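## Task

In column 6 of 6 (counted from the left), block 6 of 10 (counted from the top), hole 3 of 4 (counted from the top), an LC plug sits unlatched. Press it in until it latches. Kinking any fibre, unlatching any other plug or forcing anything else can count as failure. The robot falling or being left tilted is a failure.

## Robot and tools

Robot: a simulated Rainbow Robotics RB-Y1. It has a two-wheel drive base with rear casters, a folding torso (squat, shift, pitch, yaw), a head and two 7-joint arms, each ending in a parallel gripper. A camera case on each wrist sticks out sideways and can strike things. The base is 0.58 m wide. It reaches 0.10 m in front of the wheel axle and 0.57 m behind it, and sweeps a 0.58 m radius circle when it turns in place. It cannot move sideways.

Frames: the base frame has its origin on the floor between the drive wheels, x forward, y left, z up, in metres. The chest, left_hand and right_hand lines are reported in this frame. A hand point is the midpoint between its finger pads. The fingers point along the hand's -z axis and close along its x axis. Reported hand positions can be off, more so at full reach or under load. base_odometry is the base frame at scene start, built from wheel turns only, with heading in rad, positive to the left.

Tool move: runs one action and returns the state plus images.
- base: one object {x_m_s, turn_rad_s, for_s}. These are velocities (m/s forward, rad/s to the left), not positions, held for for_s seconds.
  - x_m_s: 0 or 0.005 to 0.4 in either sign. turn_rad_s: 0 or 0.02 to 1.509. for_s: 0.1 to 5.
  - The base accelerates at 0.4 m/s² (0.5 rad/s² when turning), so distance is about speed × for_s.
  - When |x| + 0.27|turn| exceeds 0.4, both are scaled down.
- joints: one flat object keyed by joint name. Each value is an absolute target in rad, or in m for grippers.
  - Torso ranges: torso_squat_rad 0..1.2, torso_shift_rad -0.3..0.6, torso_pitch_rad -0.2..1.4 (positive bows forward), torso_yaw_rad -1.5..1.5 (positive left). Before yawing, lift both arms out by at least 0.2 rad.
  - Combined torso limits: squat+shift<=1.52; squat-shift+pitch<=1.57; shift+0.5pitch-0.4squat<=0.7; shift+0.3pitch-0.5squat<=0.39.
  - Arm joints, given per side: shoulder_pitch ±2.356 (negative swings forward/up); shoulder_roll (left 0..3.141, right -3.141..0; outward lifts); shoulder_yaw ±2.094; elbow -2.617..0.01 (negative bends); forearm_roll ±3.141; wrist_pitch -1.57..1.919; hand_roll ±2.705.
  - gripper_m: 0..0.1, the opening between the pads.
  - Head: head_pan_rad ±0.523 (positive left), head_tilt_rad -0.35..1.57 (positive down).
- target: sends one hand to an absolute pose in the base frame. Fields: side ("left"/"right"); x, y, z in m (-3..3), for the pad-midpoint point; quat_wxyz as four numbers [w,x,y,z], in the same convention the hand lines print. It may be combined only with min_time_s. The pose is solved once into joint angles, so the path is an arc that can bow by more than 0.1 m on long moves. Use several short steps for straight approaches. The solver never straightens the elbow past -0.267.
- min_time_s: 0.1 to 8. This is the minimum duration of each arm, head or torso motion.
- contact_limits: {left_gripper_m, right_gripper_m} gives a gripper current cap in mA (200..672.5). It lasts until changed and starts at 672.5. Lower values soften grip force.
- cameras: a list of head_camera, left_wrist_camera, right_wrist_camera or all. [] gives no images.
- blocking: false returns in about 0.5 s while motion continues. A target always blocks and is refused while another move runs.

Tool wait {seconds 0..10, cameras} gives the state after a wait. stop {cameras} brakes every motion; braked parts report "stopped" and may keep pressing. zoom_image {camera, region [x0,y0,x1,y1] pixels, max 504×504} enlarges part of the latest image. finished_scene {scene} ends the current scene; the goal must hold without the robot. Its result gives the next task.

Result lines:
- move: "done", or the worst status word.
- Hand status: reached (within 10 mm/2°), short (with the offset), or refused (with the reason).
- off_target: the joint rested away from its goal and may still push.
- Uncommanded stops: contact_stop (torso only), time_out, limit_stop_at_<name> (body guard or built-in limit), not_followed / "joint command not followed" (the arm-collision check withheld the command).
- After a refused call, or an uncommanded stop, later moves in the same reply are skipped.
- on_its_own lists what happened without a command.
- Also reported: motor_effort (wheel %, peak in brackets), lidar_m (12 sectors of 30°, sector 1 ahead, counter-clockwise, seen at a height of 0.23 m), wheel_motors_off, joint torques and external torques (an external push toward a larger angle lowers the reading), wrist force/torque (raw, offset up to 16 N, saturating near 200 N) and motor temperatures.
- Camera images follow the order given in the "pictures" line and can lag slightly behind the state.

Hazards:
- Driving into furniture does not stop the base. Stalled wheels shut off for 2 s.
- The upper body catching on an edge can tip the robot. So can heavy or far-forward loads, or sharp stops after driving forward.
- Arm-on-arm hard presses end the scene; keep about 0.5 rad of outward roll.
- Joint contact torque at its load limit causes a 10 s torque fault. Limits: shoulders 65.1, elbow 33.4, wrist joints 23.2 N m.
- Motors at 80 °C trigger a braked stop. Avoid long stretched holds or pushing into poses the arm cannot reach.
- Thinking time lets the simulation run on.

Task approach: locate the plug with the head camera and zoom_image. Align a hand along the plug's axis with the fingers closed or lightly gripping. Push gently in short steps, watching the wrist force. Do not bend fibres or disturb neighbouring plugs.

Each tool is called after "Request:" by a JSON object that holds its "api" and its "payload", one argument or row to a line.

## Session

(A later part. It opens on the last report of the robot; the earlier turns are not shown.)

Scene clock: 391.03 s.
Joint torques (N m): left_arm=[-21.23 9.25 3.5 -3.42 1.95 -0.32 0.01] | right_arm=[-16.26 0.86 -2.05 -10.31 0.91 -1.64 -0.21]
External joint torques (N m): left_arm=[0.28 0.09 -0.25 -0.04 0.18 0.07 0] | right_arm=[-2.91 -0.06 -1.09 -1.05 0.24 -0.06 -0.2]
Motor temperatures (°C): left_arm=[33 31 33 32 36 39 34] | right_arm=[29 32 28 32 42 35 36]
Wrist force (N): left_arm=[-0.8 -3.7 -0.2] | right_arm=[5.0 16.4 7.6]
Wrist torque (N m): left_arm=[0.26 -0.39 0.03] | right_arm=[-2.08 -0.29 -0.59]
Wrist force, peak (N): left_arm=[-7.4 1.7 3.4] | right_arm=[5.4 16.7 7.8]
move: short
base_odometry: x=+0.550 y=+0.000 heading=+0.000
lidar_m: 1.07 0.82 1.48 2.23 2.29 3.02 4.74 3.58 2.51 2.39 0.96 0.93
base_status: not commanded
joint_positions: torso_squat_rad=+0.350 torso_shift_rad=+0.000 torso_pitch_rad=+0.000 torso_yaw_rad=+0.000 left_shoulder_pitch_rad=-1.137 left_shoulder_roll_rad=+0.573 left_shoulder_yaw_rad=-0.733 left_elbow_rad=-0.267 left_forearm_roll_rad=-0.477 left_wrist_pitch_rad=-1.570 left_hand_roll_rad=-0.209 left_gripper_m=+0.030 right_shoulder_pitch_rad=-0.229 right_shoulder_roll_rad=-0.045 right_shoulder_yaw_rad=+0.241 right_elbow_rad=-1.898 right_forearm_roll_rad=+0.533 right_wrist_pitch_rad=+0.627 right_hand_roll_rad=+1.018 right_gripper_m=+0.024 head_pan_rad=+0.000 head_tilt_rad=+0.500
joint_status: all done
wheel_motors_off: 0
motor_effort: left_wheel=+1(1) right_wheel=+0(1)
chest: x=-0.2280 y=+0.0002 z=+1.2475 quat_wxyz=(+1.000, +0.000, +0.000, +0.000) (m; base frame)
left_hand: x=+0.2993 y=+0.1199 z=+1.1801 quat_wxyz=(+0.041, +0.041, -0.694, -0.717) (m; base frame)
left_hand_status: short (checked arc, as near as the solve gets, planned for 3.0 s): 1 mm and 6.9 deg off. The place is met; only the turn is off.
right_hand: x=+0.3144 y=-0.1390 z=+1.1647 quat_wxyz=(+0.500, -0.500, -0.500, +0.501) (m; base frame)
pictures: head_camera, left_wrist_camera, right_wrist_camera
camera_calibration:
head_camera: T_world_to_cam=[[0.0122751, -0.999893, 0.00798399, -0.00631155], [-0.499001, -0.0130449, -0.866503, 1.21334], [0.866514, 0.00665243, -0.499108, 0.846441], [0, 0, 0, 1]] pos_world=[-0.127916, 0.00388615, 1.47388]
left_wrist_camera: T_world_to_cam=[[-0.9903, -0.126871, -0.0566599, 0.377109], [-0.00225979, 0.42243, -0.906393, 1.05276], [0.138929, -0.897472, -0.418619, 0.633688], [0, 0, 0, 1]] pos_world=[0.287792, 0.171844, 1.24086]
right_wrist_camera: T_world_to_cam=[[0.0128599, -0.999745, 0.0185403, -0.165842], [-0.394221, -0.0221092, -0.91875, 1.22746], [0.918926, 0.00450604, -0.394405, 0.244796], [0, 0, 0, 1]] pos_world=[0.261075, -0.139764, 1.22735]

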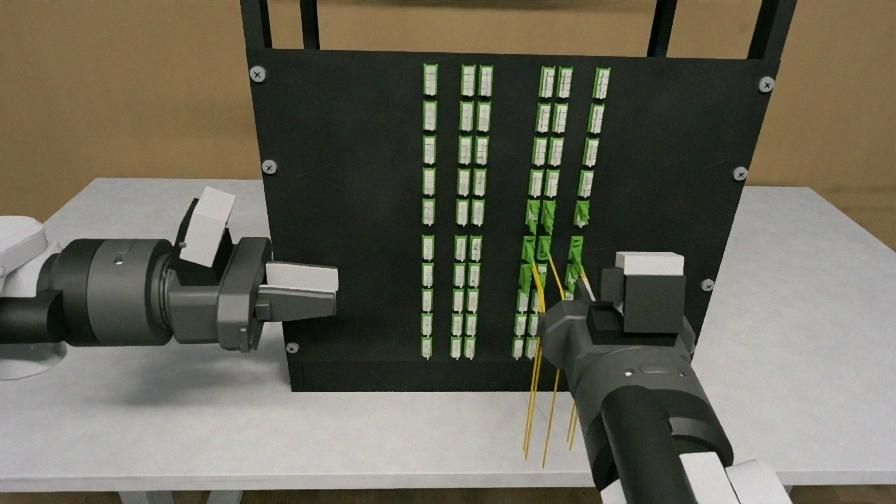

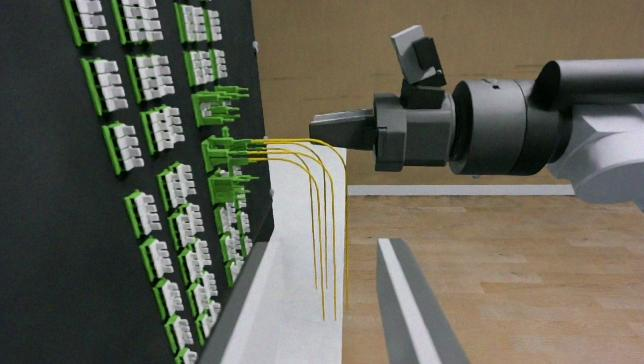

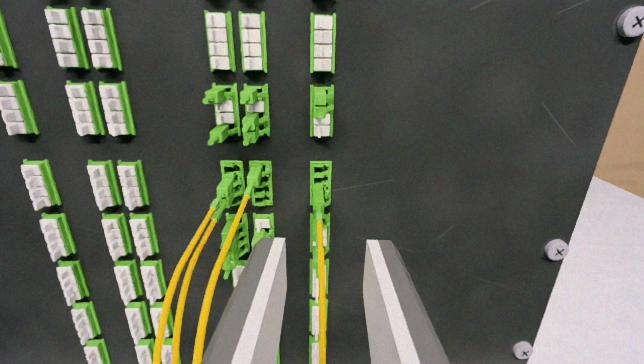

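Request:
{"api": "zoom_image", "payload": {
  "camera": "left_wrist_camera",
  "region": [200, 80, 400, 240]
}}

Scaled by 2.520 from the camera's 644x364 image, which has a finer 1265x715 frame.

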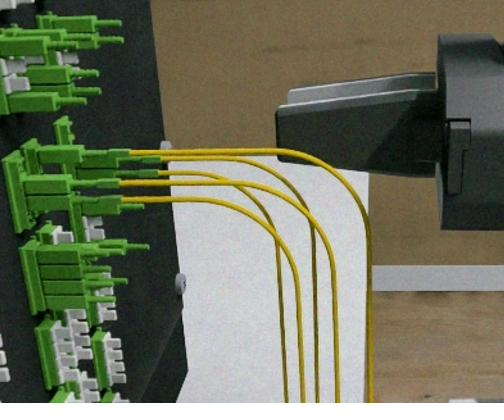

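Request:
{"api": "zoom_image", "payload": {
  "camera": "left_wrist_camera",
  "region": [230, 120, 350, 220]
}}

Request:
{"api": "zoom_image", "payload": {
  "camera": "left_wrist_camera",
  "region": [190, 100, 290, 190]
}}

Scaled by 4.200 from the camera's 644x364 image, which has a finer 1265x715 frame.

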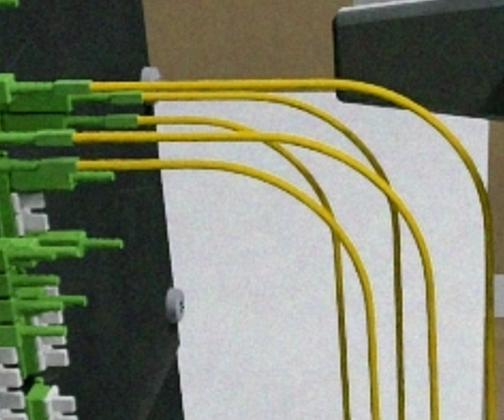

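Scaled by 5.040 from the camera's 644x364 image, which has a finer 1265x715 frame.

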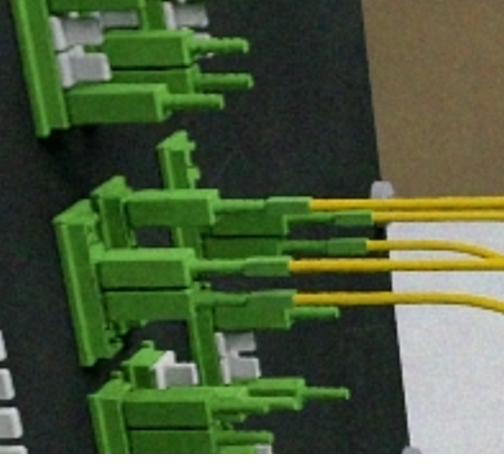

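Request:
{"api": "zoom_image", "payload": {
  "camera": "left_wrist_camera",
  "region": [300, 10, 480, 190]
}}

Request:
{"api": "zoom_image", "payload": {
  "camera": "head_camera",
  "region": [500, 220, 720, 400]
}}

Scaled by 2.800 from the camera's 644x364 image, which has a finer 1265x715 frame.

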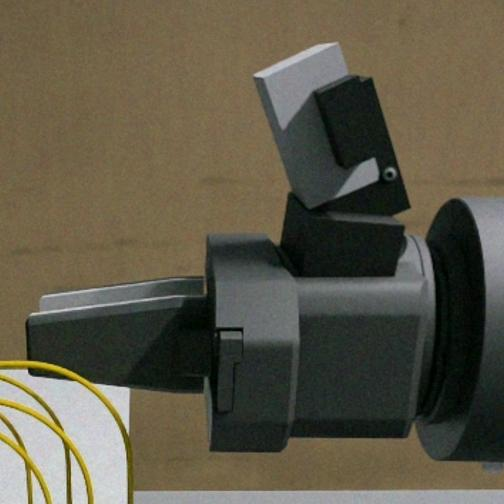

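Scaled by 2.291 from the camera's 896x504 image, which has a finer 1280x720 frame.

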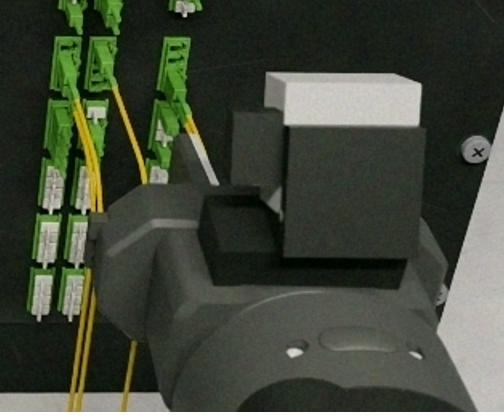

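Request:
{"api": "move", "payload": {
  "target": {"side": "right", "x": 0.29, "y": -0.136, "z": 1.215, "quat_wxyz": [0.6409, -0.2988, -0.2988, 0.6409]},
  "min_time_s": 2.5
}}

Scene clock: 667.80 s.
Joint torques (N m): left_arm=[-21.28 8.79 3.73 -3.41 1.78 -0.12 0.21] | right_arm=[-21.01 -2.25 -1.88 -7.25 0.27 -1.17 0.23]
External joint torques (N m): left_arm=[0.24 -0.38 -0.02 -0.02 0.01 0.27 0.2] | right_arm=[-3.22 0.21 -1.26 -1.22 -0.08 0.29 0.24]
Motor temperatures (°C): left_arm=[35 32 33 32 36 39 34] | right_arm=[29 32 28 33 42 35 36]
Wrist force (N): left_arm=[-0.7 -3.9 -0.9] | right_arm=[5.6 15.4 3.9]
Wrist torque (N m): left_arm=[0.33 -0.40 0.02] | right_arm=[-2.03 -0.23 -0.60]
Wrist force, peak (N): left_arm=[-1.6 -4.8 -0.4] | right_arm=[5.2 16.7 7.9]
move: done
base_odometry: x=+0.550 y=+0.000 heading=+0.000
lidar_m: 1.07 0.82 1.47 2.23 2.29 3.05 4.74 3.57 2.51 2.37 0.96 0.92
base_status: not commanded
joint_positions: torso_squat_rad=+0.350 torso_shift_rad=+0.000 torso_pitch_rad=+0.000 torso_yaw_rad=+0.000 left_shoulder_pitch_rad=-1.137 left_shoulder_roll_rad=+0.573 left_shoulder_yaw_rad=-0.733 left_elbow_rad=-0.267 left_forearm_roll_rad=-0.477 left_wrist_pitch_rad=-1.570 left_hand_roll_rad=-0.209 left_gripper_m=+0.030 right_shoulder_pitch_rad=-0.803 right_shoulder_roll_rad=-0.017 right_shoulder_yaw_rad=-0.010 right_elbow_rad=-1.941 right_forearm_roll_rad=+0.112 right_wrist_pitch_rad=+1.837 right_hand_roll_rad=+1.371 right_gripper_m=+0.024 head_pan_rad=+0.000 head_tilt_rad=+0.500
joint_status: all done
wheel_motors_off: 0
motor_effort: left_wheel=+1(1) right_wheel=+0(2)
chest: x=-0.2280 y=+0.0002 z=+1.2475 quat_wxyz=(+1.000, +0.000, +0.000, +0.000) (m; base frame)
left_hand: x=+0.2993 y=+0.1199 z=+1.1801 quat_wxyz=(+0.041, +0.041, -0.694, -0.717) (m; base frame)
right_hand: x=+0.2892 y=-0.1361 z=+1.2151 quat_wxyz=(+0.641, -0.299, -0.300, +0.640) (m; base frame)
right_hand_status: reached (checked arc, planned for 2.5 s): 1 mm and 0.1 deg off.
pictures: head_camera, left_wrist_camera, right_wrist_camera
camera_calibration:
head_camera: T_world_to_cam=[[0.0122758, -0.999893, 0.0079827, -0.00630956], [-0.499076, -0.0130447, -0.86646, 1.21327], [0.866471, 0.00665254, -0.499183, 0.846546], [0, 0, 0, 1]] pos_world=[-0.127916, 0.00388615, 1.47388]
left_wrist_camera: T_world_to_cam=[[-0.9903, -0.126871, -0.0566599, 0.377109], [-0.00225979, 0.42243, -0.906393, 1.05276], [0.138929, -0.897472, -0.418619, 0.633688], [0, 0, 0, 1]] pos_world=[0.287792, 0.171844, 1.24086]
right_wrist_camera: T_world_to_cam=[[0.0212662, -0.999759, 0.00542248, -0.150096], [-0.89098, -0.0214122, -0.453537, 0.842302], [0.453544, 0.00481366, -0.891221, 1.02604], [0, 0, 0, 1]] pos_world=[0.288313, -0.136963, 1.29726]

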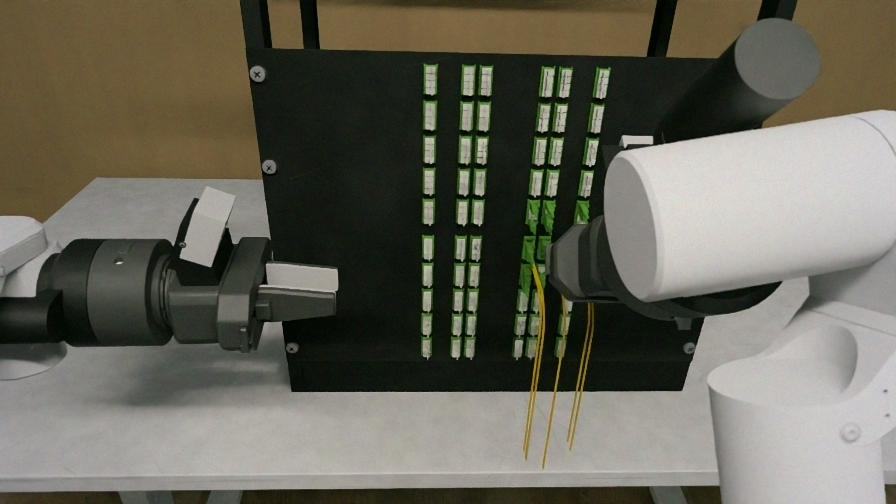

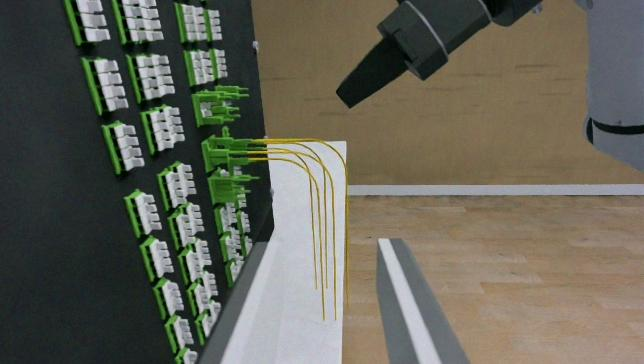

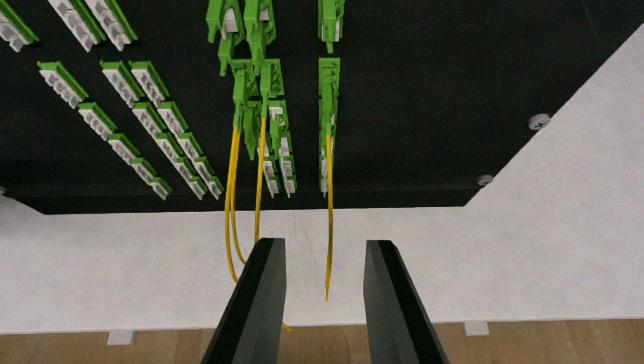

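Request:
{"api": "move", "payload": {
  "joints": {"right_gripper_m": 0.014},
  "cameras": []
}}

Request:
{"api": "move", "payload": {
  "target": {"side": "right", "x": 0.352, "y": -0.139, "z": 1.188, "quat_wxyz": [0.6409, -0.2988, -0.2988, 0.6409]},
  "min_time_s": 2.5
}}

Request:
{"api": "zoom_image", "payload": {
  "camera": "right_wrist_camera",
  "region": [250, 80, 410, 280]
}}

Request:
{"api": "zoom_image", "payload": {
  "camera": "left_wrist_camera",
  "region": [200, 60, 400, 220]
}}

Scene clock: 684.90 s.
Joint torques (N m): left_arm=[-20.93 8.93 3.31 -3.43 1.83 -0.41 0] | right_arm=[-21.07 -1.77 -2.17 -7.27 0.26 -1.17 0.26]
External joint torques (N m): left_arm=[0.58 -0.24 -0.43 -0.04 0.06 -0.03 -0.01] | right_arm=[-3.27 0.69 -1.55 -1.25 -0.09 0.29 0.27]
Motor temperatures (°C): left_arm=[35 32 33 32 36 39 34] | right_arm=[30 32 28 32 42 35 36]
Wrist force (N): left_arm=[-1.1 -3.7 -0.1] | right_arm=[5.4 15.4 3.9]
Wrist torque (N m): left_arm=[0.29 -0.43 0.03] | right_arm=[-2.04 -0.26 -0.61]
Wrist force, peak (N): left_arm=[-1.3 -4.4 0.0] | right_arm=[5.6 15.5 3.9]
move: done
base_odometry: x=+0.550 y=+0.000 heading=+0.000
lidar_m: 1.08 0.81 1.49 2.23 2.29 3.02 4.74 3.59 2.52 2.38 0.95 0.92
base_status: not commanded
joint_positions: torso_squat_rad=+0.350 torso_shift_rad=+0.000 torso_pitch_rad=+0.000 torso_yaw_rad=+0.000 left_shoulder_pitch_rad=-1.137 left_shoulder_roll_rad=+0.573 left_shoulder_yaw_rad=-0.733 left_elbow_rad=-0.267 left_forearm_roll_rad=-0.477 left_wrist_pitch_rad=-1.570 left_hand_roll_rad=-0.209 left_gripper_m=+0.030 right_shoulder_pitch_rad=-0.803 right_shoulder_roll_rad=-0.017 right_shoulder_yaw_rad=-0.010 right_elbow_rad=-1.941 right_forearm_roll_rad=+0.112 right_wrist_pitch_rad=+1.837 right_hand_roll_rad=+1.371 right_gripper_m=+0.014 head_pan_rad=+0.000 head_tilt_rad=+0.500
joint_status: all done
wheel_motors_off: 0
motor_effort: left_wheel=+1(1) right_wheel=+0(1)
chest: x=-0.2280 y=+0.0002 z=+1.2475 quat_wxyz=(+1.000, +0.000, +0.000, +0.000) (m; base frame)
left_hand: x=+0.2993 y=+0.1199 z=+1.1801 quat_wxyz=(+0.041, +0.041, -0.694, -0.717) (m; base frame)
right_hand: x=+0.2892 y=-0.1361 z=+1.2151 quat_wxyz=(+0.641, -0.299, -0.300, +0.640) (m; base frame)
pictures: none
No camera images: "cameras" was empty.

Scene clock: 687.73 s.
Joint torques (N m): left_arm=[-20.98 9.39 3.48 -3.42 1.92 -0.26 -0.02] | right_arm=[-24.09 -4.51 -2.01 -7.78 0.28 -1.8 -0.15]
External joint torques (N m): left_arm=[0.53 0.23 -0.26 -0.03 0.15 0.12 -0.04] | right_arm=[-4.09 -0.85 -1.33 -0.24 -0.14 -0.35 -0.15]
Motor temperatures (°C): left_arm=[35 32 33 32 36 39 34] | right_arm=[30 32 28 32 42 35 36]
Wrist force (N): left_arm=[-1.9 -4.0 -0.1] | right_arm=[5.4 15.5 3.9]
Wrist torque (N m): left_arm=[0.28 -0.47 0.02] | right_arm=[-2.03 -0.24 -0.62]
Wrist force, peak (N): left_arm=[-1.8 -4.1 -0.3] | right_arm=[5.3 15.6 4.1]
move: done
base_odometry: x=+0.550 y=+0.000 heading=+0.000
lidar_m: 1.08 0.82 1.47 2.23 2.29 3.03 4.75 3.58 2.51 2.38 0.96 0.92
base_status: not commanded
joint_positions: torso_squat_rad=+0.350 torso_shift_rad=+0.000 torso_pitch_rad=+0.000 torso_yaw_rad=+0.000 left_shoulder_pitch_rad=-1.137 left_shoulder_roll_rad=+0.573 left_shoulder_yaw_rad=-0.733 left_elbow_rad=-0.267 left_forearm_roll_rad=-0.477 left_wrist_pitch_rad=-1.570 left_hand_roll_rad=-0.209 left_gripper_m=+0.030 right_shoulder_pitch_rad=-0.868 right_shoulder_roll_rad=-0.047 right_shoulder_yaw_rad=-0.051 right_elbow_rad=-1.624 right_forearm_roll_rad=+0.078 right_wrist_pitch_rad=+1.586 right_hand_roll_rad=+1.362 right_gripper_m=+0.014 head_pan_rad=+0.000 head_tilt_rad=+0.500
joint_status: all done
wheel_motors_off: 0
motor_effort: left_wheel=+1(1) right_wheel=+0(2)
chest: x=-0.2280 y=+0.0002 z=+1.2475 quat_wxyz=(+1.000, +0.000, +0.000, +0.000) (m; base frame)
left_hand: x=+0.2993 y=+0.1199 z=+1.1801 quat_wxyz=(+0.041, +0.041, -0.694, -0.717) (m; base frame)
right_hand: x=+0.3517 y=-0.1390 z=+1.1876 quat_wxyz=(+0.641, -0.299, -0.299, +0.641) (m; base frame)
right_hand_status: reached (checked arc, planned for 2.5 s): 0 mm and 0.0 deg off.
pictures: head_camera, left_wrist_camera, right_wrist_camera
camera_calibration:
head_camera: T_world_to_cam=[[0.0122751, -0.999893, 0.00798399, -0.00631155], [-0.499001, -0.0130449, -0.866503, 1.21334], [0.866514, 0.00665243, -0.499108, 0.846441], [0, 0, 0, 1]] pos_world=[-0.127916, 0.00388615, 1.47388]
left_wrist_camera: T_world_to_cam=[[-0.9903, -0.126871, -0.0566599, 0.377109], [-0.00225979, 0.42243, -0.906393, 1.05276], [0.138929, -0.897472, -0.418619, 0.633688], [0, 0, 0, 1]] pos_world=[0.287792, 0.171844, 1.24086]
right_wrist_camera: T_world_to_cam=[[0.0214469, -0.99975, 0.00634724, -0.155319], [-0.89229, -0.0220045, -0.450927, 0.882733], [0.450954, 0.00400741, -0.892538, 0.975666], [0, 0, 0, 1]] pos_world=[0.351004, -0.139766, 1.26985]

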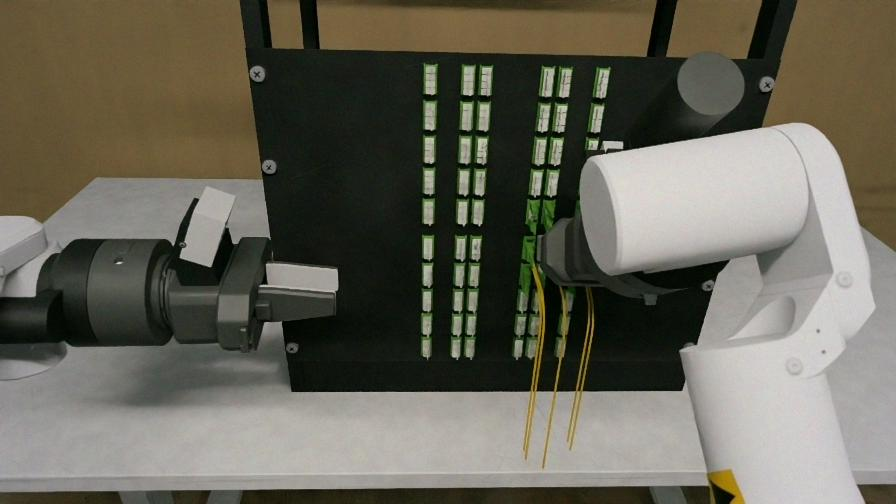

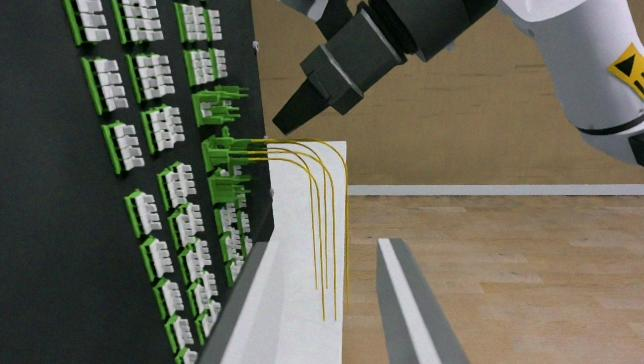

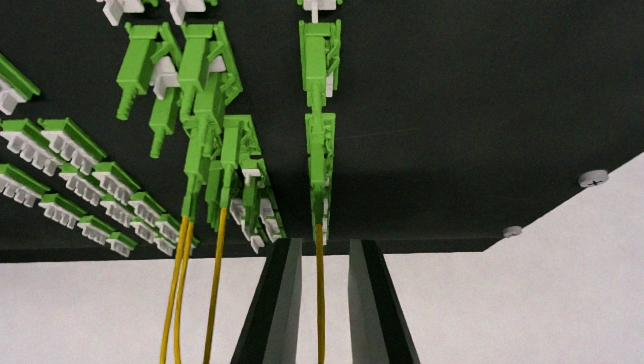

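Scaled by 2.520 from the camera's 644x364 image, which has a finer 1265x715 frame.

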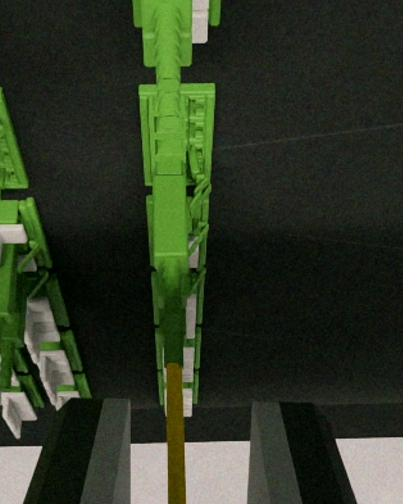

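Scaled by 2.520 from the camera's 644x364 image, which has a finer 1265x715 frame.

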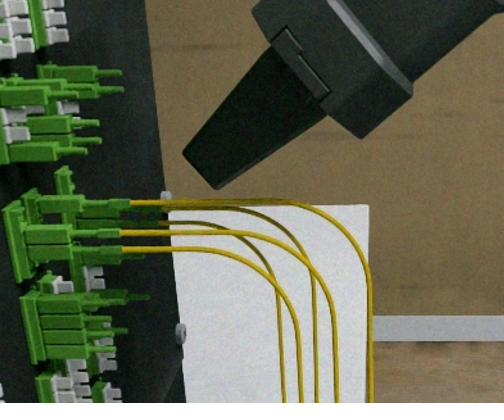

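Request:
{"api": "move", "payload": {
  "target": {"side": "right", "x": 0.364, "y": -0.1362, "z": 1.178, "quat_wxyz": [0.6409, -0.2988, -0.2988, 0.6409]},
  "min_time_s": 1.5,
  "cameras": ["left_wrist_camera", "right_wrist_camera"]
}}

Request:
{"api": "zoom_image", "payload": {
  "camera": "right_wrist_camera",
  "region": [260, 120, 390, 280]
}}

Request:
{"api": "zoom_image", "payload": {
  "camera": "left_wrist_camera",
  "region": [210, 90, 330, 190]
}}

Scene clock: 744.40 s.
Joint torques (N m): left_arm=[-21.13 9.52 3.67 -3.44 1.87 -0.12 0] | right_arm=[-24.49 -3.48 0.1 -8.24 0.97 -1.71 -0.29]
External joint torques (N m): left_arm=[0.38 0.36 -0.08 -0.05 0.1 0.27 -0.01] | right_arm=[-4.08 0.3 0.78 -0.38 0.53 -0.26 -0.28]
Motor temperatures (°C): left_arm=[35 32 33 32 36 39 34] | right_arm=[31 32 28 32 42 35 36]
Wrist force (N): left_arm=[-1.2 -3.8 0.2] | right_arm=[5.2 15.6 3.9]
Wrist torque (N m): left_arm=[0.26 -0.46 0.06] | right_arm=[-2.04 -0.27 -0.60]
Wrist force, peak (N): left_arm=[-1.0 -4.9 0.1] | right_arm=[5.3 15.7 3.8]
move: done
base_odometry: x=+0.550 y=+0.000 heading=+0.000
lidar_m: 1.07 0.82 1.48 2.22 2.29 3.02 4.74 3.58 2.51 2.38 0.96 0.94
base_status: not commanded
joint_positions: torso_squat_rad=+0.350 torso_shift_rad=+0.000 torso_pitch_rad=+0.000 torso_yaw_rad=+0.000 left_shoulder_pitch_rad=-1.137 left_shoulder_roll_rad=+0.573 left_shoulder_yaw_rad=-0.733 left_elbow_rad=-0.267 left_forearm_roll_rad=-0.477 left_wrist_pitch_rad=-1.570 left_hand_roll_rad=-0.209 left_gripper_m=+0.030 right_shoulder_pitch_rad=-0.879 right_shoulder_roll_rad=-0.047 right_shoulder_yaw_rad=-0.051 right_elbow_rad=-1.550 right_forearm_roll_rad=+0.079 right_wrist_pitch_rad=+1.523 right_hand_roll_rad=+1.353 right_gripper_m=+0.014 head_pan_rad=+0.000 head_tilt_rad=+0.500
joint_status: all done
wheel_motors_off: 0
motor_effort: left_wheel=+1(1) right_wheel=+0(1)
chest: x=-0.2280 y=+0.0002 z=+1.2475 quat_wxyz=(+1.000, +0.000, +0.000, +0.000) (m; base frame)
left_hand: x=+0.2993 y=+0.1199 z=+1.1801 quat_wxyz=(+0.041, +0.041, -0.694, -0.717) (m; base frame)
right_hand: x=+0.3639 y=-0.1365 z=+1.1776 quat_wxyz=(+0.641, -0.299, -0.299, +0.641) (m; base frame)
right_hand_status: reached (checked arc, planned for 1.5 s): 0 mm and 0.0 deg off.
pictures: left_wrist_camera, right_wrist_camera
camera_calibration:
left_wrist_camera: T_world_to_cam=[[-0.9903, -0.126871, -0.0566599, 0.377109], [-0.00225979, 0.42243, -0.906393, 1.05276], [0.138929, -0.897472, -0.418619, 0.633688], [0, 0, 0, 1]] pos_world=[0.287792, 0.171844, 1.24086]
right_wrist_camera: T_world_to_cam=[[0.0209142, -0.999763, 0.00606767, -0.152474], [-0.892364, -0.0214036, -0.45081, 0.889125], [0.450832, 0.00401377, -0.8926, 0.961351], [0, 0, 0, 1]] pos_world=[0.363203, -0.137266, 1.25985]

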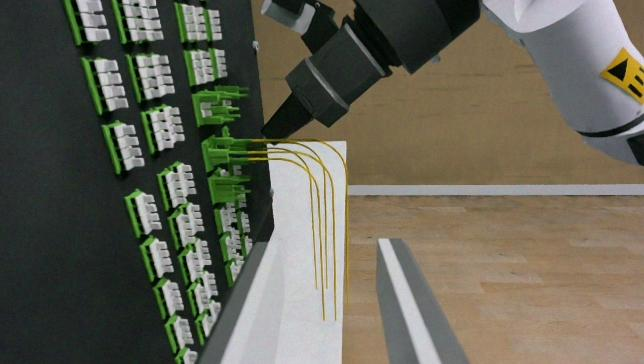

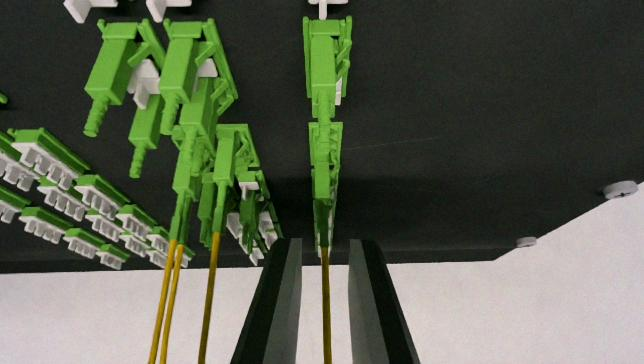

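Scaled by 3.150 from the camera's 644x364 image, which has a finer 1265x715 frame.

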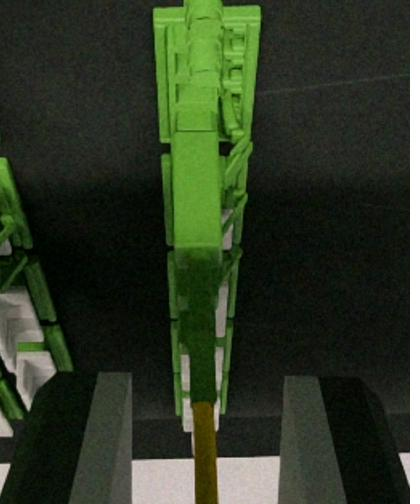

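Scaled by 4.200 from the camera's 644x364 image, which has a finer 1265x715 frame.

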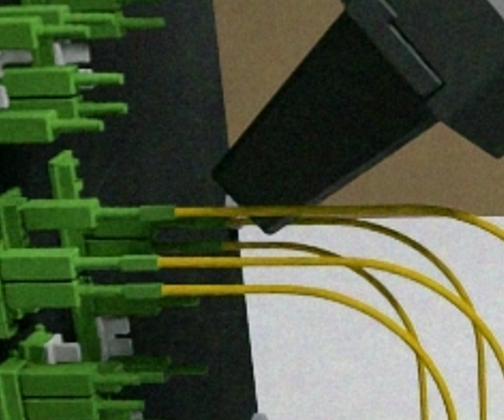

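Request:
{"api": "move", "payload": {
  "target": {"side": "right", "x": 0.373, "y": -0.1354, "z": 1.165, "quat_wxyz": [0.6409, -0.2988, -0.2988, 0.6409]},
  "min_time_s": 1.5,
  "cameras": ["left_wrist_camera", "right_wrist_camera"]
}}

Request:
{"api": "zoom_image", "payload": {
  "camera": "right_wrist_camera",
  "region": [270, 140, 380, 290]
}}

Request:
{"api": "zoom_image", "payload": {
  "camera": "left_wrist_camera",
  "region": [210, 100, 310, 180]
}}

Scene clock: 779.23 s.
Joint torques (N m): left_arm=[-21.06 8.81 3.72 -3.52 2.03 -0.04 -0.08] | right_arm=[-21.37 -3.26 0.05 -8.79 0.74 -1.67 -0.2]
External joint torques (N m): left_arm=[0.45 -0.36 -0.02 -0.13 0.26 0.34 -0.09] | right_arm=[-0.72 0.55 0.73 -0.65 0.29 -0.22 -0.2]
Motor temperatures (°C): left_arm=[35 32 33 32 36 39 34] | right_arm=[31 32 28 32 42 35 36]
Wrist force (N): left_arm=[-1.0 -3.4 -0.1] | right_arm=[5.1 15.2 4.1]
Wrist torque (N m): left_arm=[0.21 -0.39 0.02] | right_arm=[-2.00 -0.26 -0.61]
Wrist force, peak (N): left_arm=[-0.6 -4.7 0.0] | right_arm=[5.2 15.7 3.8]
move: done
base_odometry: x=+0.550 y=+0.000 heading=+0.000
lidar_m: 1.08 0.82 1.48 2.23 2.29 3.01 4.75 3.59 2.50 2.38 0.95 0.93
base_status: not commanded
joint_positions: torso_squat_rad=+0.350 torso_shift_rad=+0.000 torso_pitch_rad=+0.000 torso_yaw_rad=+0.000 left_shoulder_pitch_rad=-1.137 left_shoulder_roll_rad=+0.573 left_shoulder_yaw_rad=-0.733 left_elbow_rad=-0.267 left_forearm_roll_rad=-0.477 left_wrist_pitch_rad=-1.570 left_hand_roll_rad=-0.209 left_gripper_m=+0.030 right_shoulder_pitch_rad=-0.876 right_shoulder_roll_rad=-0.046 right_shoulder_yaw_rad=-0.049 right_elbow_rad=-1.493 right_forearm_roll_rad=+0.080 right_wrist_pitch_rad=+1.463 right_hand_roll_rad=+1.348 right_gripper_m=+0.014 head_pan_rad=+0.000 head_tilt_rad=+0.500
joint_status: all done
wheel_motors_off: 0
motor_effort: left_wheel=+1(1) right_wheel=+0(1)
chest: x=-0.2280 y=+0.0002 z=+1.2475 quat_wxyz=(+1.000, +0.000, +0.000, +0.000) (m; base frame)
left_hand: x=+0.2993 y=+0.1199 z=+1.1801 quat_wxyz=(+0.041, +0.041, -0.694, -0.717) (m; base frame)
right_hand: x=+0.3730 y=-0.1355 z=+1.1651 quat_wxyz=(+0.641, -0.299, -0.299, +0.641) (m; base frame)
right_hand_status: reached (checked arc, planned for 1.5 s): 0 mm and 0.0 deg off.
pictures: left_wrist_camera, right_wrist_camera
camera_calibration:
left_wrist_camera: T_world_to_cam=[[-0.9903, -0.126871, -0.0566599, 0.377109], [-0.00225979, 0.42243, -0.906393, 1.05276], [0.138929, -0.897472, -0.418619, 0.633688], [0, 0, 0, 1]] pos_world=[0.287792, 0.171844, 1.24086]
right_wrist_camera: T_world_to_cam=[[0.0210448, -0.99976, 0.00604207, -0.151704], [-0.891997, -0.0215052, -0.45153, 0.892335], [0.451551, 0.00411283, -0.892236, 0.94529], [0, 0, 0, 1]] pos_world=[0.372306, -0.136366, 1.24725]

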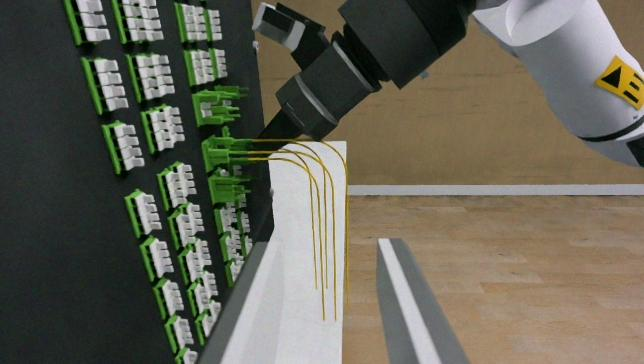

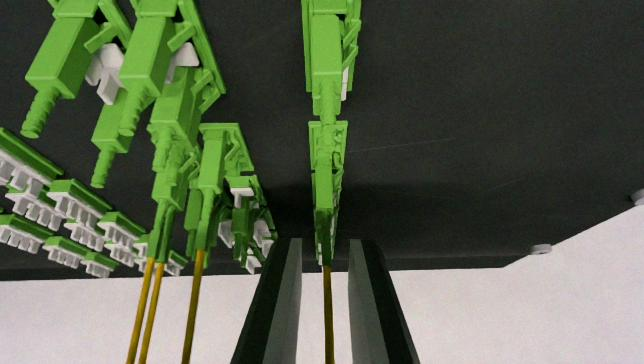

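Scaled by 3.360 from the camera's 644x364 image, which has a finer 1265x715 frame.

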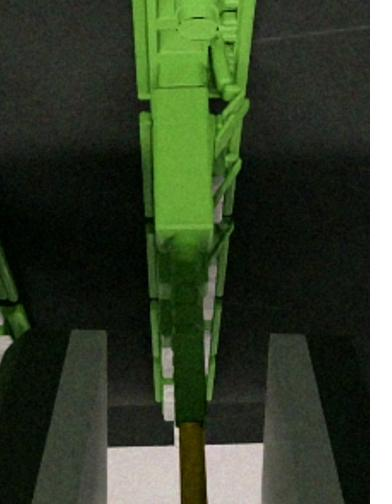

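Scaled by 5.040 from the camera's 644x364 image, which has a finer 1265x715 frame.

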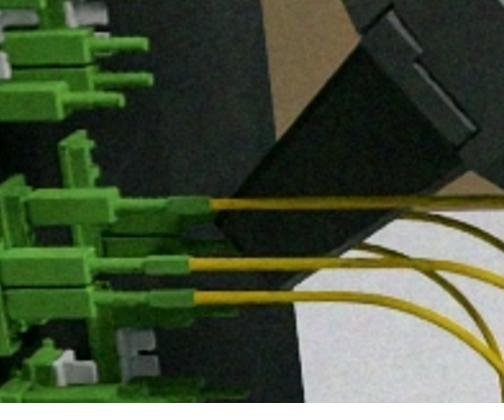

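Request:
{"api": "move", "payload": {
  "target": {"side": "right", "x": 0.3795, "y": -0.1353, "z": 1.1621, "quat_wxyz": [0.6409, -0.2988, -0.2988, 0.6409]},
  "min_time_s": 1.5,
  "cameras": ["left_wrist_camera", "right_wrist_camera"]
}}

Request:
{"api": "zoom_image", "payload": {
  "camera": "right_wrist_camera",
  "region": [270, 160, 380, 310]
}}

Request:
{"api": "zoom_image", "payload": {
  "camera": "left_wrist_camera",
  "region": [200, 60, 380, 200]
}}

Request:
{"api": "zoom_image", "payload": {
  "camera": "left_wrist_camera",
  "region": [210, 110, 290, 170]
}}

Scene clock: 810.83 s.
Joint torques (N m): left_arm=[-21.16 8.88 3.8 -3.71 1.87 -0.21 -0.07] | right_arm=[-25.16 -4.86 -2.37 -8.55 0.25 -1.74 -0.04]
External joint torques (N m): left_arm=[0.35 -0.28 0.06 -0.33 0.1 0.17 -0.08] | right_arm=[-4.28 -0.91 -1.68 -0.29 -0.2 -0.29 -0.03]
Motor temperatures (°C): left_arm=[35 32 33 32 36 39 34] | right_arm=[31 32 28 32 42 35 36]
Wrist force (N): left_arm=[-1.1 -4.0 -0.2] | right_arm=[5.1 15.2 3.9]
Wrist torque (N m): left_arm=[0.29 -0.44 0.01] | right_arm=[-1.99 -0.27 -0.60]
Wrist force, peak (N): left_arm=[-0.3 -4.4 -1.0] | right_arm=[5.2 15.6 4.0]
move: done
base_odometry: x=+0.550 y=+0.000 heading=+0.000
lidar_m: 1.08 0.82 1.48 2.23 2.28 3.02 4.75 3.59 2.51 2.38 0.95 0.93
base_status: not commanded
joint_positions: torso_squat_rad=+0.350 torso_shift_rad=+0.000 torso_pitch_rad=+0.000 torso_yaw_rad=+0.000 left_shoulder_pitch_rad=-1.137 left_shoulder_roll_rad=+0.573 left_shoulder_yaw_rad=-0.733 left_elbow_rad=-0.267 left_forearm_roll_rad=-0.477 left_wrist_pitch_rad=-1.570 left_hand_roll_rad=-0.209 left_gripper_m=+0.030 right_shoulder_pitch_rad=-0.888 right_shoulder_roll_rad=-0.049 right_shoulder_yaw_rad=-0.052 right_elbow_rad=-1.455 right_forearm_roll_rad=+0.078 right_wrist_pitch_rad=+1.437 right_hand_roll_rad=+1.346 right_gripper_m=+0.014 head_pan_rad=+0.000 head_tilt_rad=+0.500
joint_status: all done
wheel_motors_off: 0
motor_effort: left_wheel=+1(1) right_wheel=+0(2)
chest: x=-0.2280 y=+0.0002 z=+1.2475 quat_wxyz=(+1.000, +0.000, +0.000, +0.000) (m; base frame)
left_hand: x=+0.2993 y=+0.1199 z=+1.1801 quat_wxyz=(+0.041, +0.041, -0.694, -0.717) (m; base frame)
right_hand: x=+0.3788 y=-0.1353 z=+1.1617 quat_wxyz=(+0.641, -0.299, -0.299, +0.641) (m; base frame)
right_hand_status: reached (checked arc, planned for 1.5 s): 1 mm and 0.0 deg off.
pictures: left_wrist_camera, right_wrist_camera
camera_calibration:
left_wrist_camera: T_world_to_cam=[[-0.9903, -0.126871, -0.0566599, 0.377109], [-0.00225979, 0.42243, -0.906393, 1.05276], [0.138929, -0.897472, -0.418619, 0.633688], [0, 0, 0, 1]] pos_world=[0.287792, 0.171844, 1.24086]
right_wrist_camera: T_world_to_cam=[[0.021493, -0.999749, 0.00625851, -0.151944], [-0.892289, -0.0220056, -0.450929, 0.895318], [0.450953, 0.0041074, -0.892538, 0.940327], [0, 0, 0, 1]] pos_world=[0.378104, -0.136066, 1.24395]

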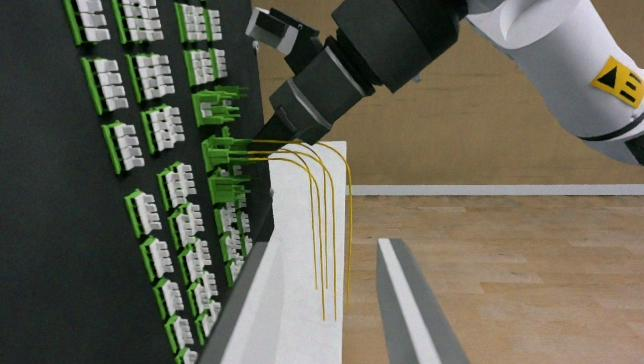

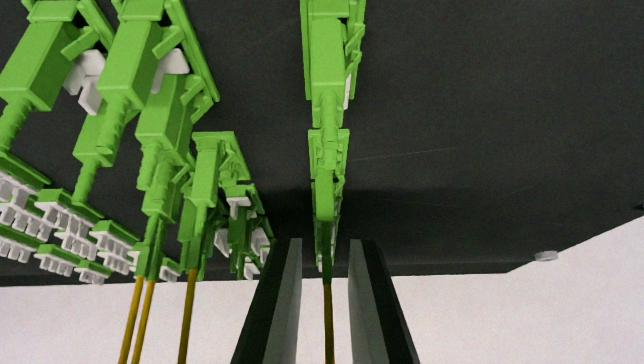

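Scaled by 3.360 from the camera's 644x364 image, which has a finer 1265x715 frame.

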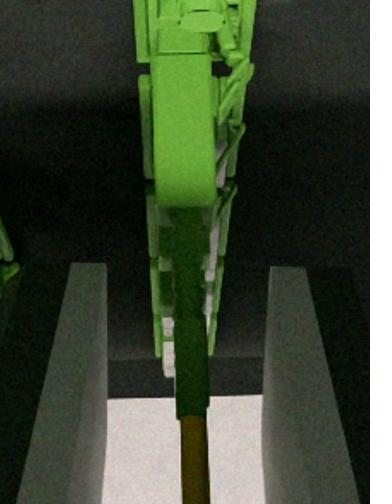

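Scaled by 2.800 from the camera's 644x364 image, which has a finer 1265x715 frame.

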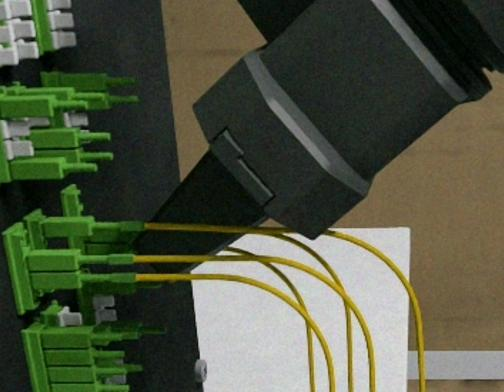

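Scaled by 6.300 from the camera's 644x364 image, which has a finer 1265x715 frame.

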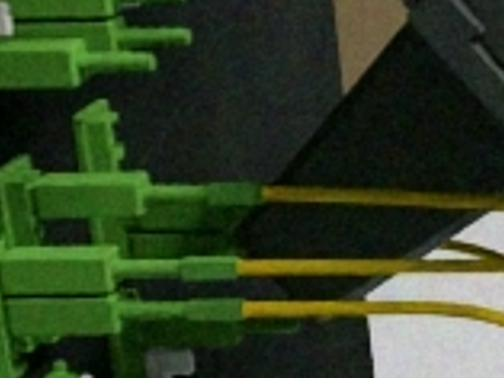

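Request:
{"api": "move", "payload": {
  "joints": {"right_gripper_m": 0.006},
  "contact_limits": {"right_gripper_m": 250},
  "cameras": []
}}

Request:
{"api": "move", "payload": {
  "target": {"side": "right", "x": 0.382, "y": -0.1352, "z": 1.1615, "quat_wxyz": [0.6409, -0.2988, -0.2988, 0.6409]},
  "min_time_s": 1.5,
  "cameras": ["left_wrist_camera", "right_wrist_camera"]
}}

Request:
{"api": "zoom_image", "payload": {
  "camera": "right_wrist_camera",
  "region": [285, 180, 365, 300]
}}

Request:
{"api": "zoom_image", "payload": {
  "camera": "left_wrist_camera",
  "region": [210, 110, 290, 170]
}}

Scene clock: 854.97 s.
Joint torques (N m): left_arm=[-21.01 9.23 3.65 -3.28 1.91 -0.15 0.09] | right_arm=[-25.04 -4.83 -1.96 -8.69 0.34 -1.65 -0.27]
External joint torques (N m): left_arm=[0.5 0.07 -0.1 0.11 0.14 0.23 0.08] | right_arm=[-4.16 -0.87 -1.27 -0.42 -0.12 -0.2 -0.27]
Motor temperatures (°C): left_arm=[35 32 33 32 36 39 34] | right_arm=[31 32 28 32 42 35 36]
Wrist force (N): left_arm=[-1.4 -4.0 -0.1] | right_arm=[5.1 15.2 3.9]
Wrist torque (N m): left_arm=[0.28 -0.44 0.05] | right_arm=[-1.98 -0.26 -0.61]
Wrist force, peak (N): left_arm=[-0.9 -4.6 -0.2] | right_arm=[5.2 15.6 3.9]
move: done
base_odometry: x=+0.550 y=+0.000 heading=+0.000
lidar_m: 1.07 0.81 1.48 2.23 2.29 3.02 4.75 3.58 2.52 2.38 0.95 0.93
base_status: not commanded
joint_positions: torso_squat_rad=+0.350 torso_shift_rad=+0.000 torso_pitch_rad=+0.000 torso_yaw_rad=+0.000 left_shoulder_pitch_rad=-1.137 left_shoulder_roll_rad=+0.573 left_shoulder_yaw_rad=-0.733 left_elbow_rad=-0.267 left_forearm_roll_rad=-0.477 left_wrist_pitch_rad=-1.570 left_hand_roll_rad=-0.209 left_gripper_m=+0.030 right_shoulder_pitch_rad=-0.888 right_shoulder_roll_rad=-0.049 right_shoulder_yaw_rad=-0.052 right_elbow_rad=-1.455 right_forearm_roll_rad=+0.078 right_wrist_pitch_rad=+1.437 right_hand_roll_rad=+1.346 right_gripper_m=+0.006 head_pan_rad=+0.000 head_tilt_rad=+0.500
joint_status: all done
wheel_motors_off: 0
motor_effort: left_wheel=+0(1) right_wheel=+0(1)
contact_limits: right_gripper_m 250 mA
chest: x=-0.2280 y=+0.0002 z=+1.2475 quat_wxyz=(+1.000, +0.000, +0.000, +0.000) (m; base frame)
left_hand: x=+0.2993 y=+0.1199 z=+1.1801 quat_wxyz=(+0.041, +0.041, -0.694, -0.717) (m; base frame)
right_hand: x=+0.3788 y=-0.1353 z=+1.1617 quat_wxyz=(+0.641, -0.299, -0.299, +0.641) (m; base frame)
pictures: none
No camera images: "cameras" was empty.

Scene clock: 856.80 s.
Joint torques (N m): left_arm=[-20.36 9.44 3.94 -3.35 1.74 -0.29 -0.08] | right_arm=[-25.12 -5.2 -2.27 -8.53 0.28 -1.73 -0.14]
External joint torques (N m): left_arm=[1.15 0.28 0.2 0.04 -0.03 0.09 -0.09] | right_arm=[-4.11 -1.15 -1.59 -0.22 -0.18 -0.28 -0.13]
Motor temperatures (°C): left_arm=[35 32 33 32 36 39 34] | right_arm=[31 32 28 32 42 35 36]
Wrist force (N): left_arm=[-0.6 -4.2 0.0] | right_arm=[4.9 15.3 4.0]
Wrist torque (N m): left_arm=[0.33 -0.32 0.02] | right_arm=[-2.01 -0.30 -0.60]
Wrist force, peak (N): left_arm=[-0.9 -4.5 -0.6] | right_arm=[5.4 15.5 3.9]
move: done
base_odometry: x=+0.550 y=+0.000 heading=+0.000
lidar_m: 1.08 0.82 1.47 2.23 2.30 3.02 4.74 3.58 2.52 2.39 0.97 0.93
base_status: not commanded
joint_positions: torso_squat_rad=+0.350 torso_shift_rad=+0.000 torso_pitch_rad=+0.000 torso_yaw_rad=+0.000 left_shoulder_pitch_rad=-1.137 left_shoulder_roll_rad=+0.573 left_shoulder_yaw_rad=-0.733 left_elbow_rad=-0.267 left_forearm_roll_rad=-0.477 left_wrist_pitch_rad=-1.570 left_hand_roll_rad=-0.209 left_gripper_m=+0.030 right_shoulder_pitch_rad=-0.896 right_shoulder_roll_rad=-0.051 right_shoulder_yaw_rad=-0.054 right_elbow_rad=-1.436 right_forearm_roll_rad=+0.077 right_wrist_pitch_rad=+1.425 right_hand_roll_rad=+1.345 right_gripper_m=+0.006 head_pan_rad=+0.000 head_tilt_rad=+0.500
joint_status: all done
wheel_motors_off: 0
motor_effort: left_wheel=+1(1) right_wheel=+0(1)
contact_limits: right_gripper_m 250 mA
chest: x=-0.2280 y=+0.0002 z=+1.2475 quat_wxyz=(+1.000, +0.000, +0.000, +0.000) (m; base frame)
left_hand: x=+0.2993 y=+0.1199 z=+1.1801 quat_wxyz=(+0.041, +0.041, -0.694, -0.717) (m; base frame)
right_hand: x=+0.3817 y=-0.1351 z=+1.1611 quat_wxyz=(+0.641, -0.299, -0.299, +0.641) (m; base frame)
right_hand_status: reached (checked arc, planned for 1.5 s): 1 mm and 0.0 deg off.
pictures: left_wrist_camera, right_wrist_camera
camera_calibration:
left_wrist_camera: T_world_to_cam=[[-0.9903, -0.126871, -0.0566599, 0.377109], [-0.00225979, 0.42243, -0.906393, 1.05276], [0.138929, -0.897472, -0.418619, 0.633688], [0, 0, 0, 1]] pos_world=[0.287792, 0.171844, 1.24086]
right_wrist_camera: T_world_to_cam=[[0.0214465, -0.99975, 0.00634396, -0.151893], [-0.892351, -0.0220032, -0.450806, 0.897555], [0.450833, 0.00400719, -0.892599, 0.938457], [0, 0, 0, 1]] pos_world=[0.381104, -0.135866, 1.24325]

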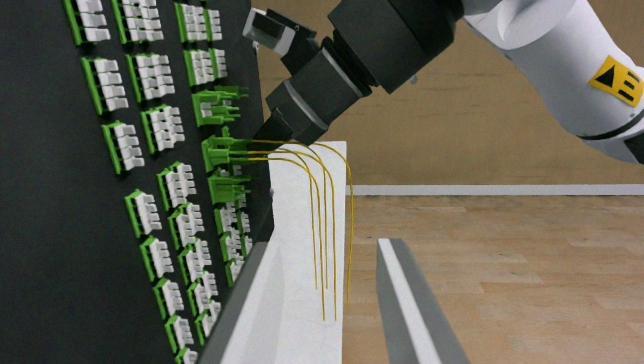

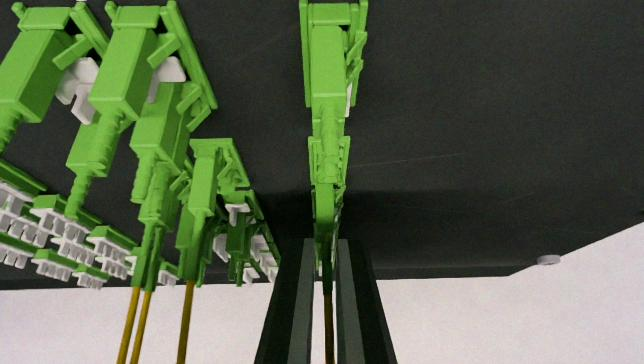

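Scaled by 4.200 from the camera's 644x364 image, which has a finer 1265x715 frame.

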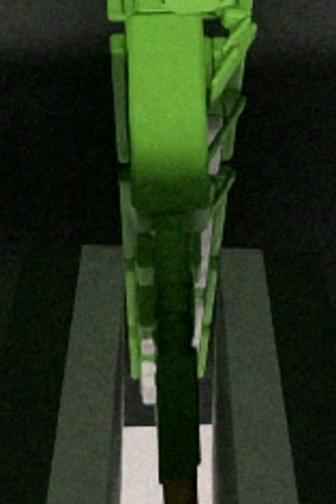

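Scaled by 6.300 from the camera's 644x364 image, which has a finer 1265x715 frame.

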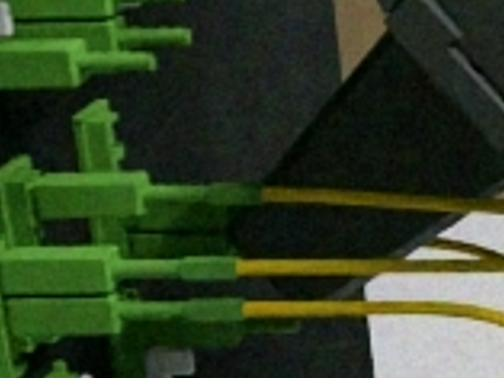

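Request:
{"api": "move", "payload": {
  "target": {"side": "right", "x": 0.3834, "y": -0.1353, "z": 1.1614, "quat_wxyz": [0.6409, -0.2988, -0.2988, 0.6409]},
  "min_time_s": 1,
  "cameras": ["left_wrist_camera", "right_wrist_camera"]
}}

Request:
{"api": "zoom_image", "payload": {
  "camera": "right_wrist_camera",
  "region": [295, 200, 355, 290]
}}

Request:
{"api": "zoom_image", "payload": {
  "camera": "left_wrist_camera",
  "region": [215, 120, 275, 165]
}}

Scene clock: 875.80 s.
Joint torques (N m): left_arm=[-20.77 8.69 3.58 -3.38 1.73 -0.23 -0.05] | right_arm=[-25.3 -5.39 -2.52 -8.61 0.19 -1.68 -0.17]
External joint torques (N m): left_arm=[0.74 -0.48 -0.17 0.01 -0.04 0.15 -0.07] | right_arm=[-4.22 -1.29 -1.83 -0.28 -0.26 -0.23 -0.16]
Motor temperatures (°C): left_arm=[35 32 33 32 36 39 34] | right_arm=[32 32 28 32 42 35 36]
Wrist force (N): left_arm=[-1.1 -3.8 -0.7] | right_arm=[5.1 15.1 3.9]
Wrist torque (N m): left_arm=[0.27 -0.37 0.03] | right_arm=[-2.00 -0.28 -0.60]
Wrist force, peak (N): left_arm=[-0.3 -4.6 0.6] | right_arm=[5.2 15.6 4.0]
move: done
base_odometry: x=+0.550 y=+0.000 heading=+0.000
lidar_m: 1.08 0.82 1.49 2.23 2.29 3.02 4.74 3.58 2.52 2.38 0.96 0.93
base_status: not commanded
joint_positions: torso_squat_rad=+0.350 torso_shift_rad=+0.000 torso_pitch_rad=+0.000 torso_yaw_rad=+0.000 left_shoulder_pitch_rad=-1.137 left_shoulder_roll_rad=+0.573 left_shoulder_yaw_rad=-0.733 left_elbow_rad=-0.267 left_forearm_roll_rad=-0.477 left_wrist_pitch_rad=-1.570 left_hand_roll_rad=-0.209 left_gripper_m=+0.030 right_shoulder_pitch_rad=-0.900 right_shoulder_roll_rad=-0.052 right_shoulder_yaw_rad=-0.056 right_elbow_rad=-1.426 right_forearm_roll_rad=+0.076 right_wrist_pitch_rad=+1.420 right_hand_roll_rad=+1.344 right_gripper_m=+0.006 head_pan_rad=+0.000 head_tilt_rad=+0.500
joint_status: all done
wheel_motors_off: 0
motor_effort: left_wheel=+1(1) right_wheel=+0(1)
contact_limits: right_gripper_m 250 mA
chest: x=-0.2280 y=+0.0002 z=+1.2475 quat_wxyz=(+1.000, +0.000, +0.000, +0.000) (m; base frame)
left_hand: x=+0.2993 y=+0.1199 z=+1.1801 quat_wxyz=(+0.041, +0.041, -0.694, -0.717) (m; base frame)
right_hand: x=+0.3832 y=-0.1352 z=+1.1610 quat_wxyz=(+0.641, -0.299, -0.299, +0.641) (m; base frame)
right_hand_status: reached (checked arc, planned for 1.0 s): 0 mm and 0.0 deg off.
pictures: left_wrist_camera, right_wrist_camera
camera_calibration:
left_wrist_camera: T_world_to_cam=[[-0.9903, -0.126871, -0.0566599, 0.377109], [-0.00225979, 0.42243, -0.906393, 1.05276], [0.138929, -0.897472, -0.418619, 0.633688], [0, 0, 0, 1]] pos_world=[0.287792, 0.171844, 1.24086]
right_wrist_camera: T_world_to_cam=[[0.0214469, -0.99975, 0.00634416, -0.152022], [-0.892351, -0.0220036, -0.450806, 0.898757], [0.450833, 0.00400718, -0.892599, 0.937737], [0, 0, 0, 1]] pos_world=[0.382504, -0.135966, 1.24315]

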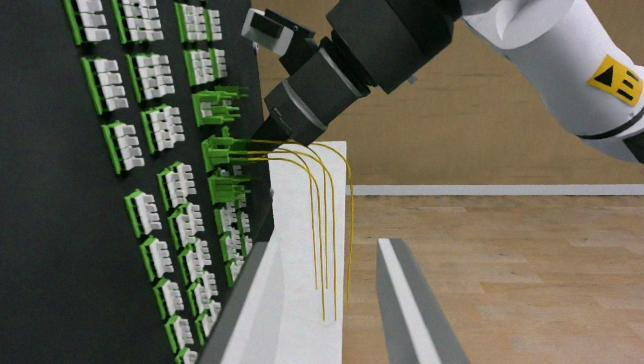

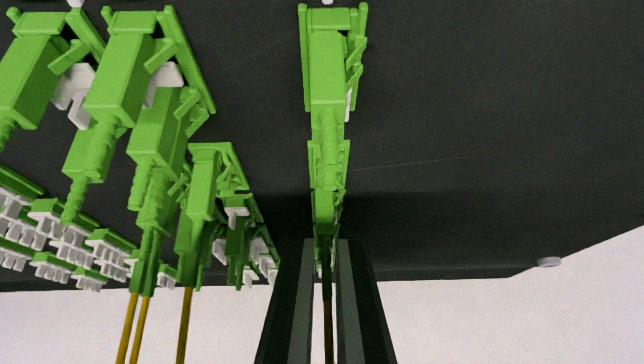

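Scaled by 5.600 from the camera's 644x364 image, which has a finer 1265x715 frame.

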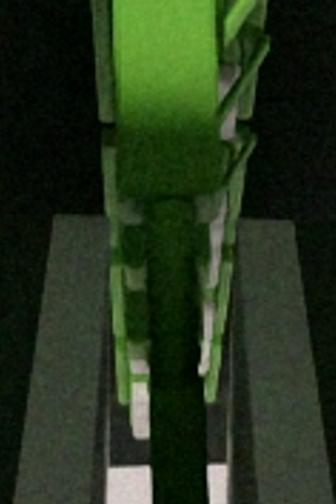

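Scaled by 8.400 from the camera's 644x364 image, which has a finer 1265x715 frame.

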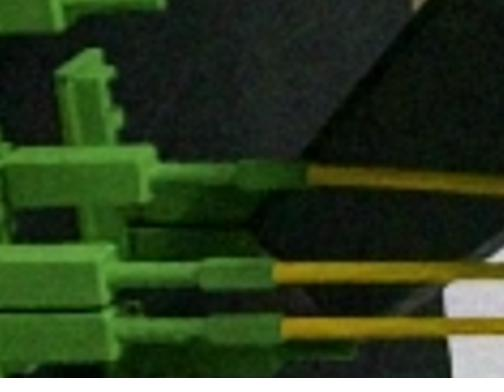

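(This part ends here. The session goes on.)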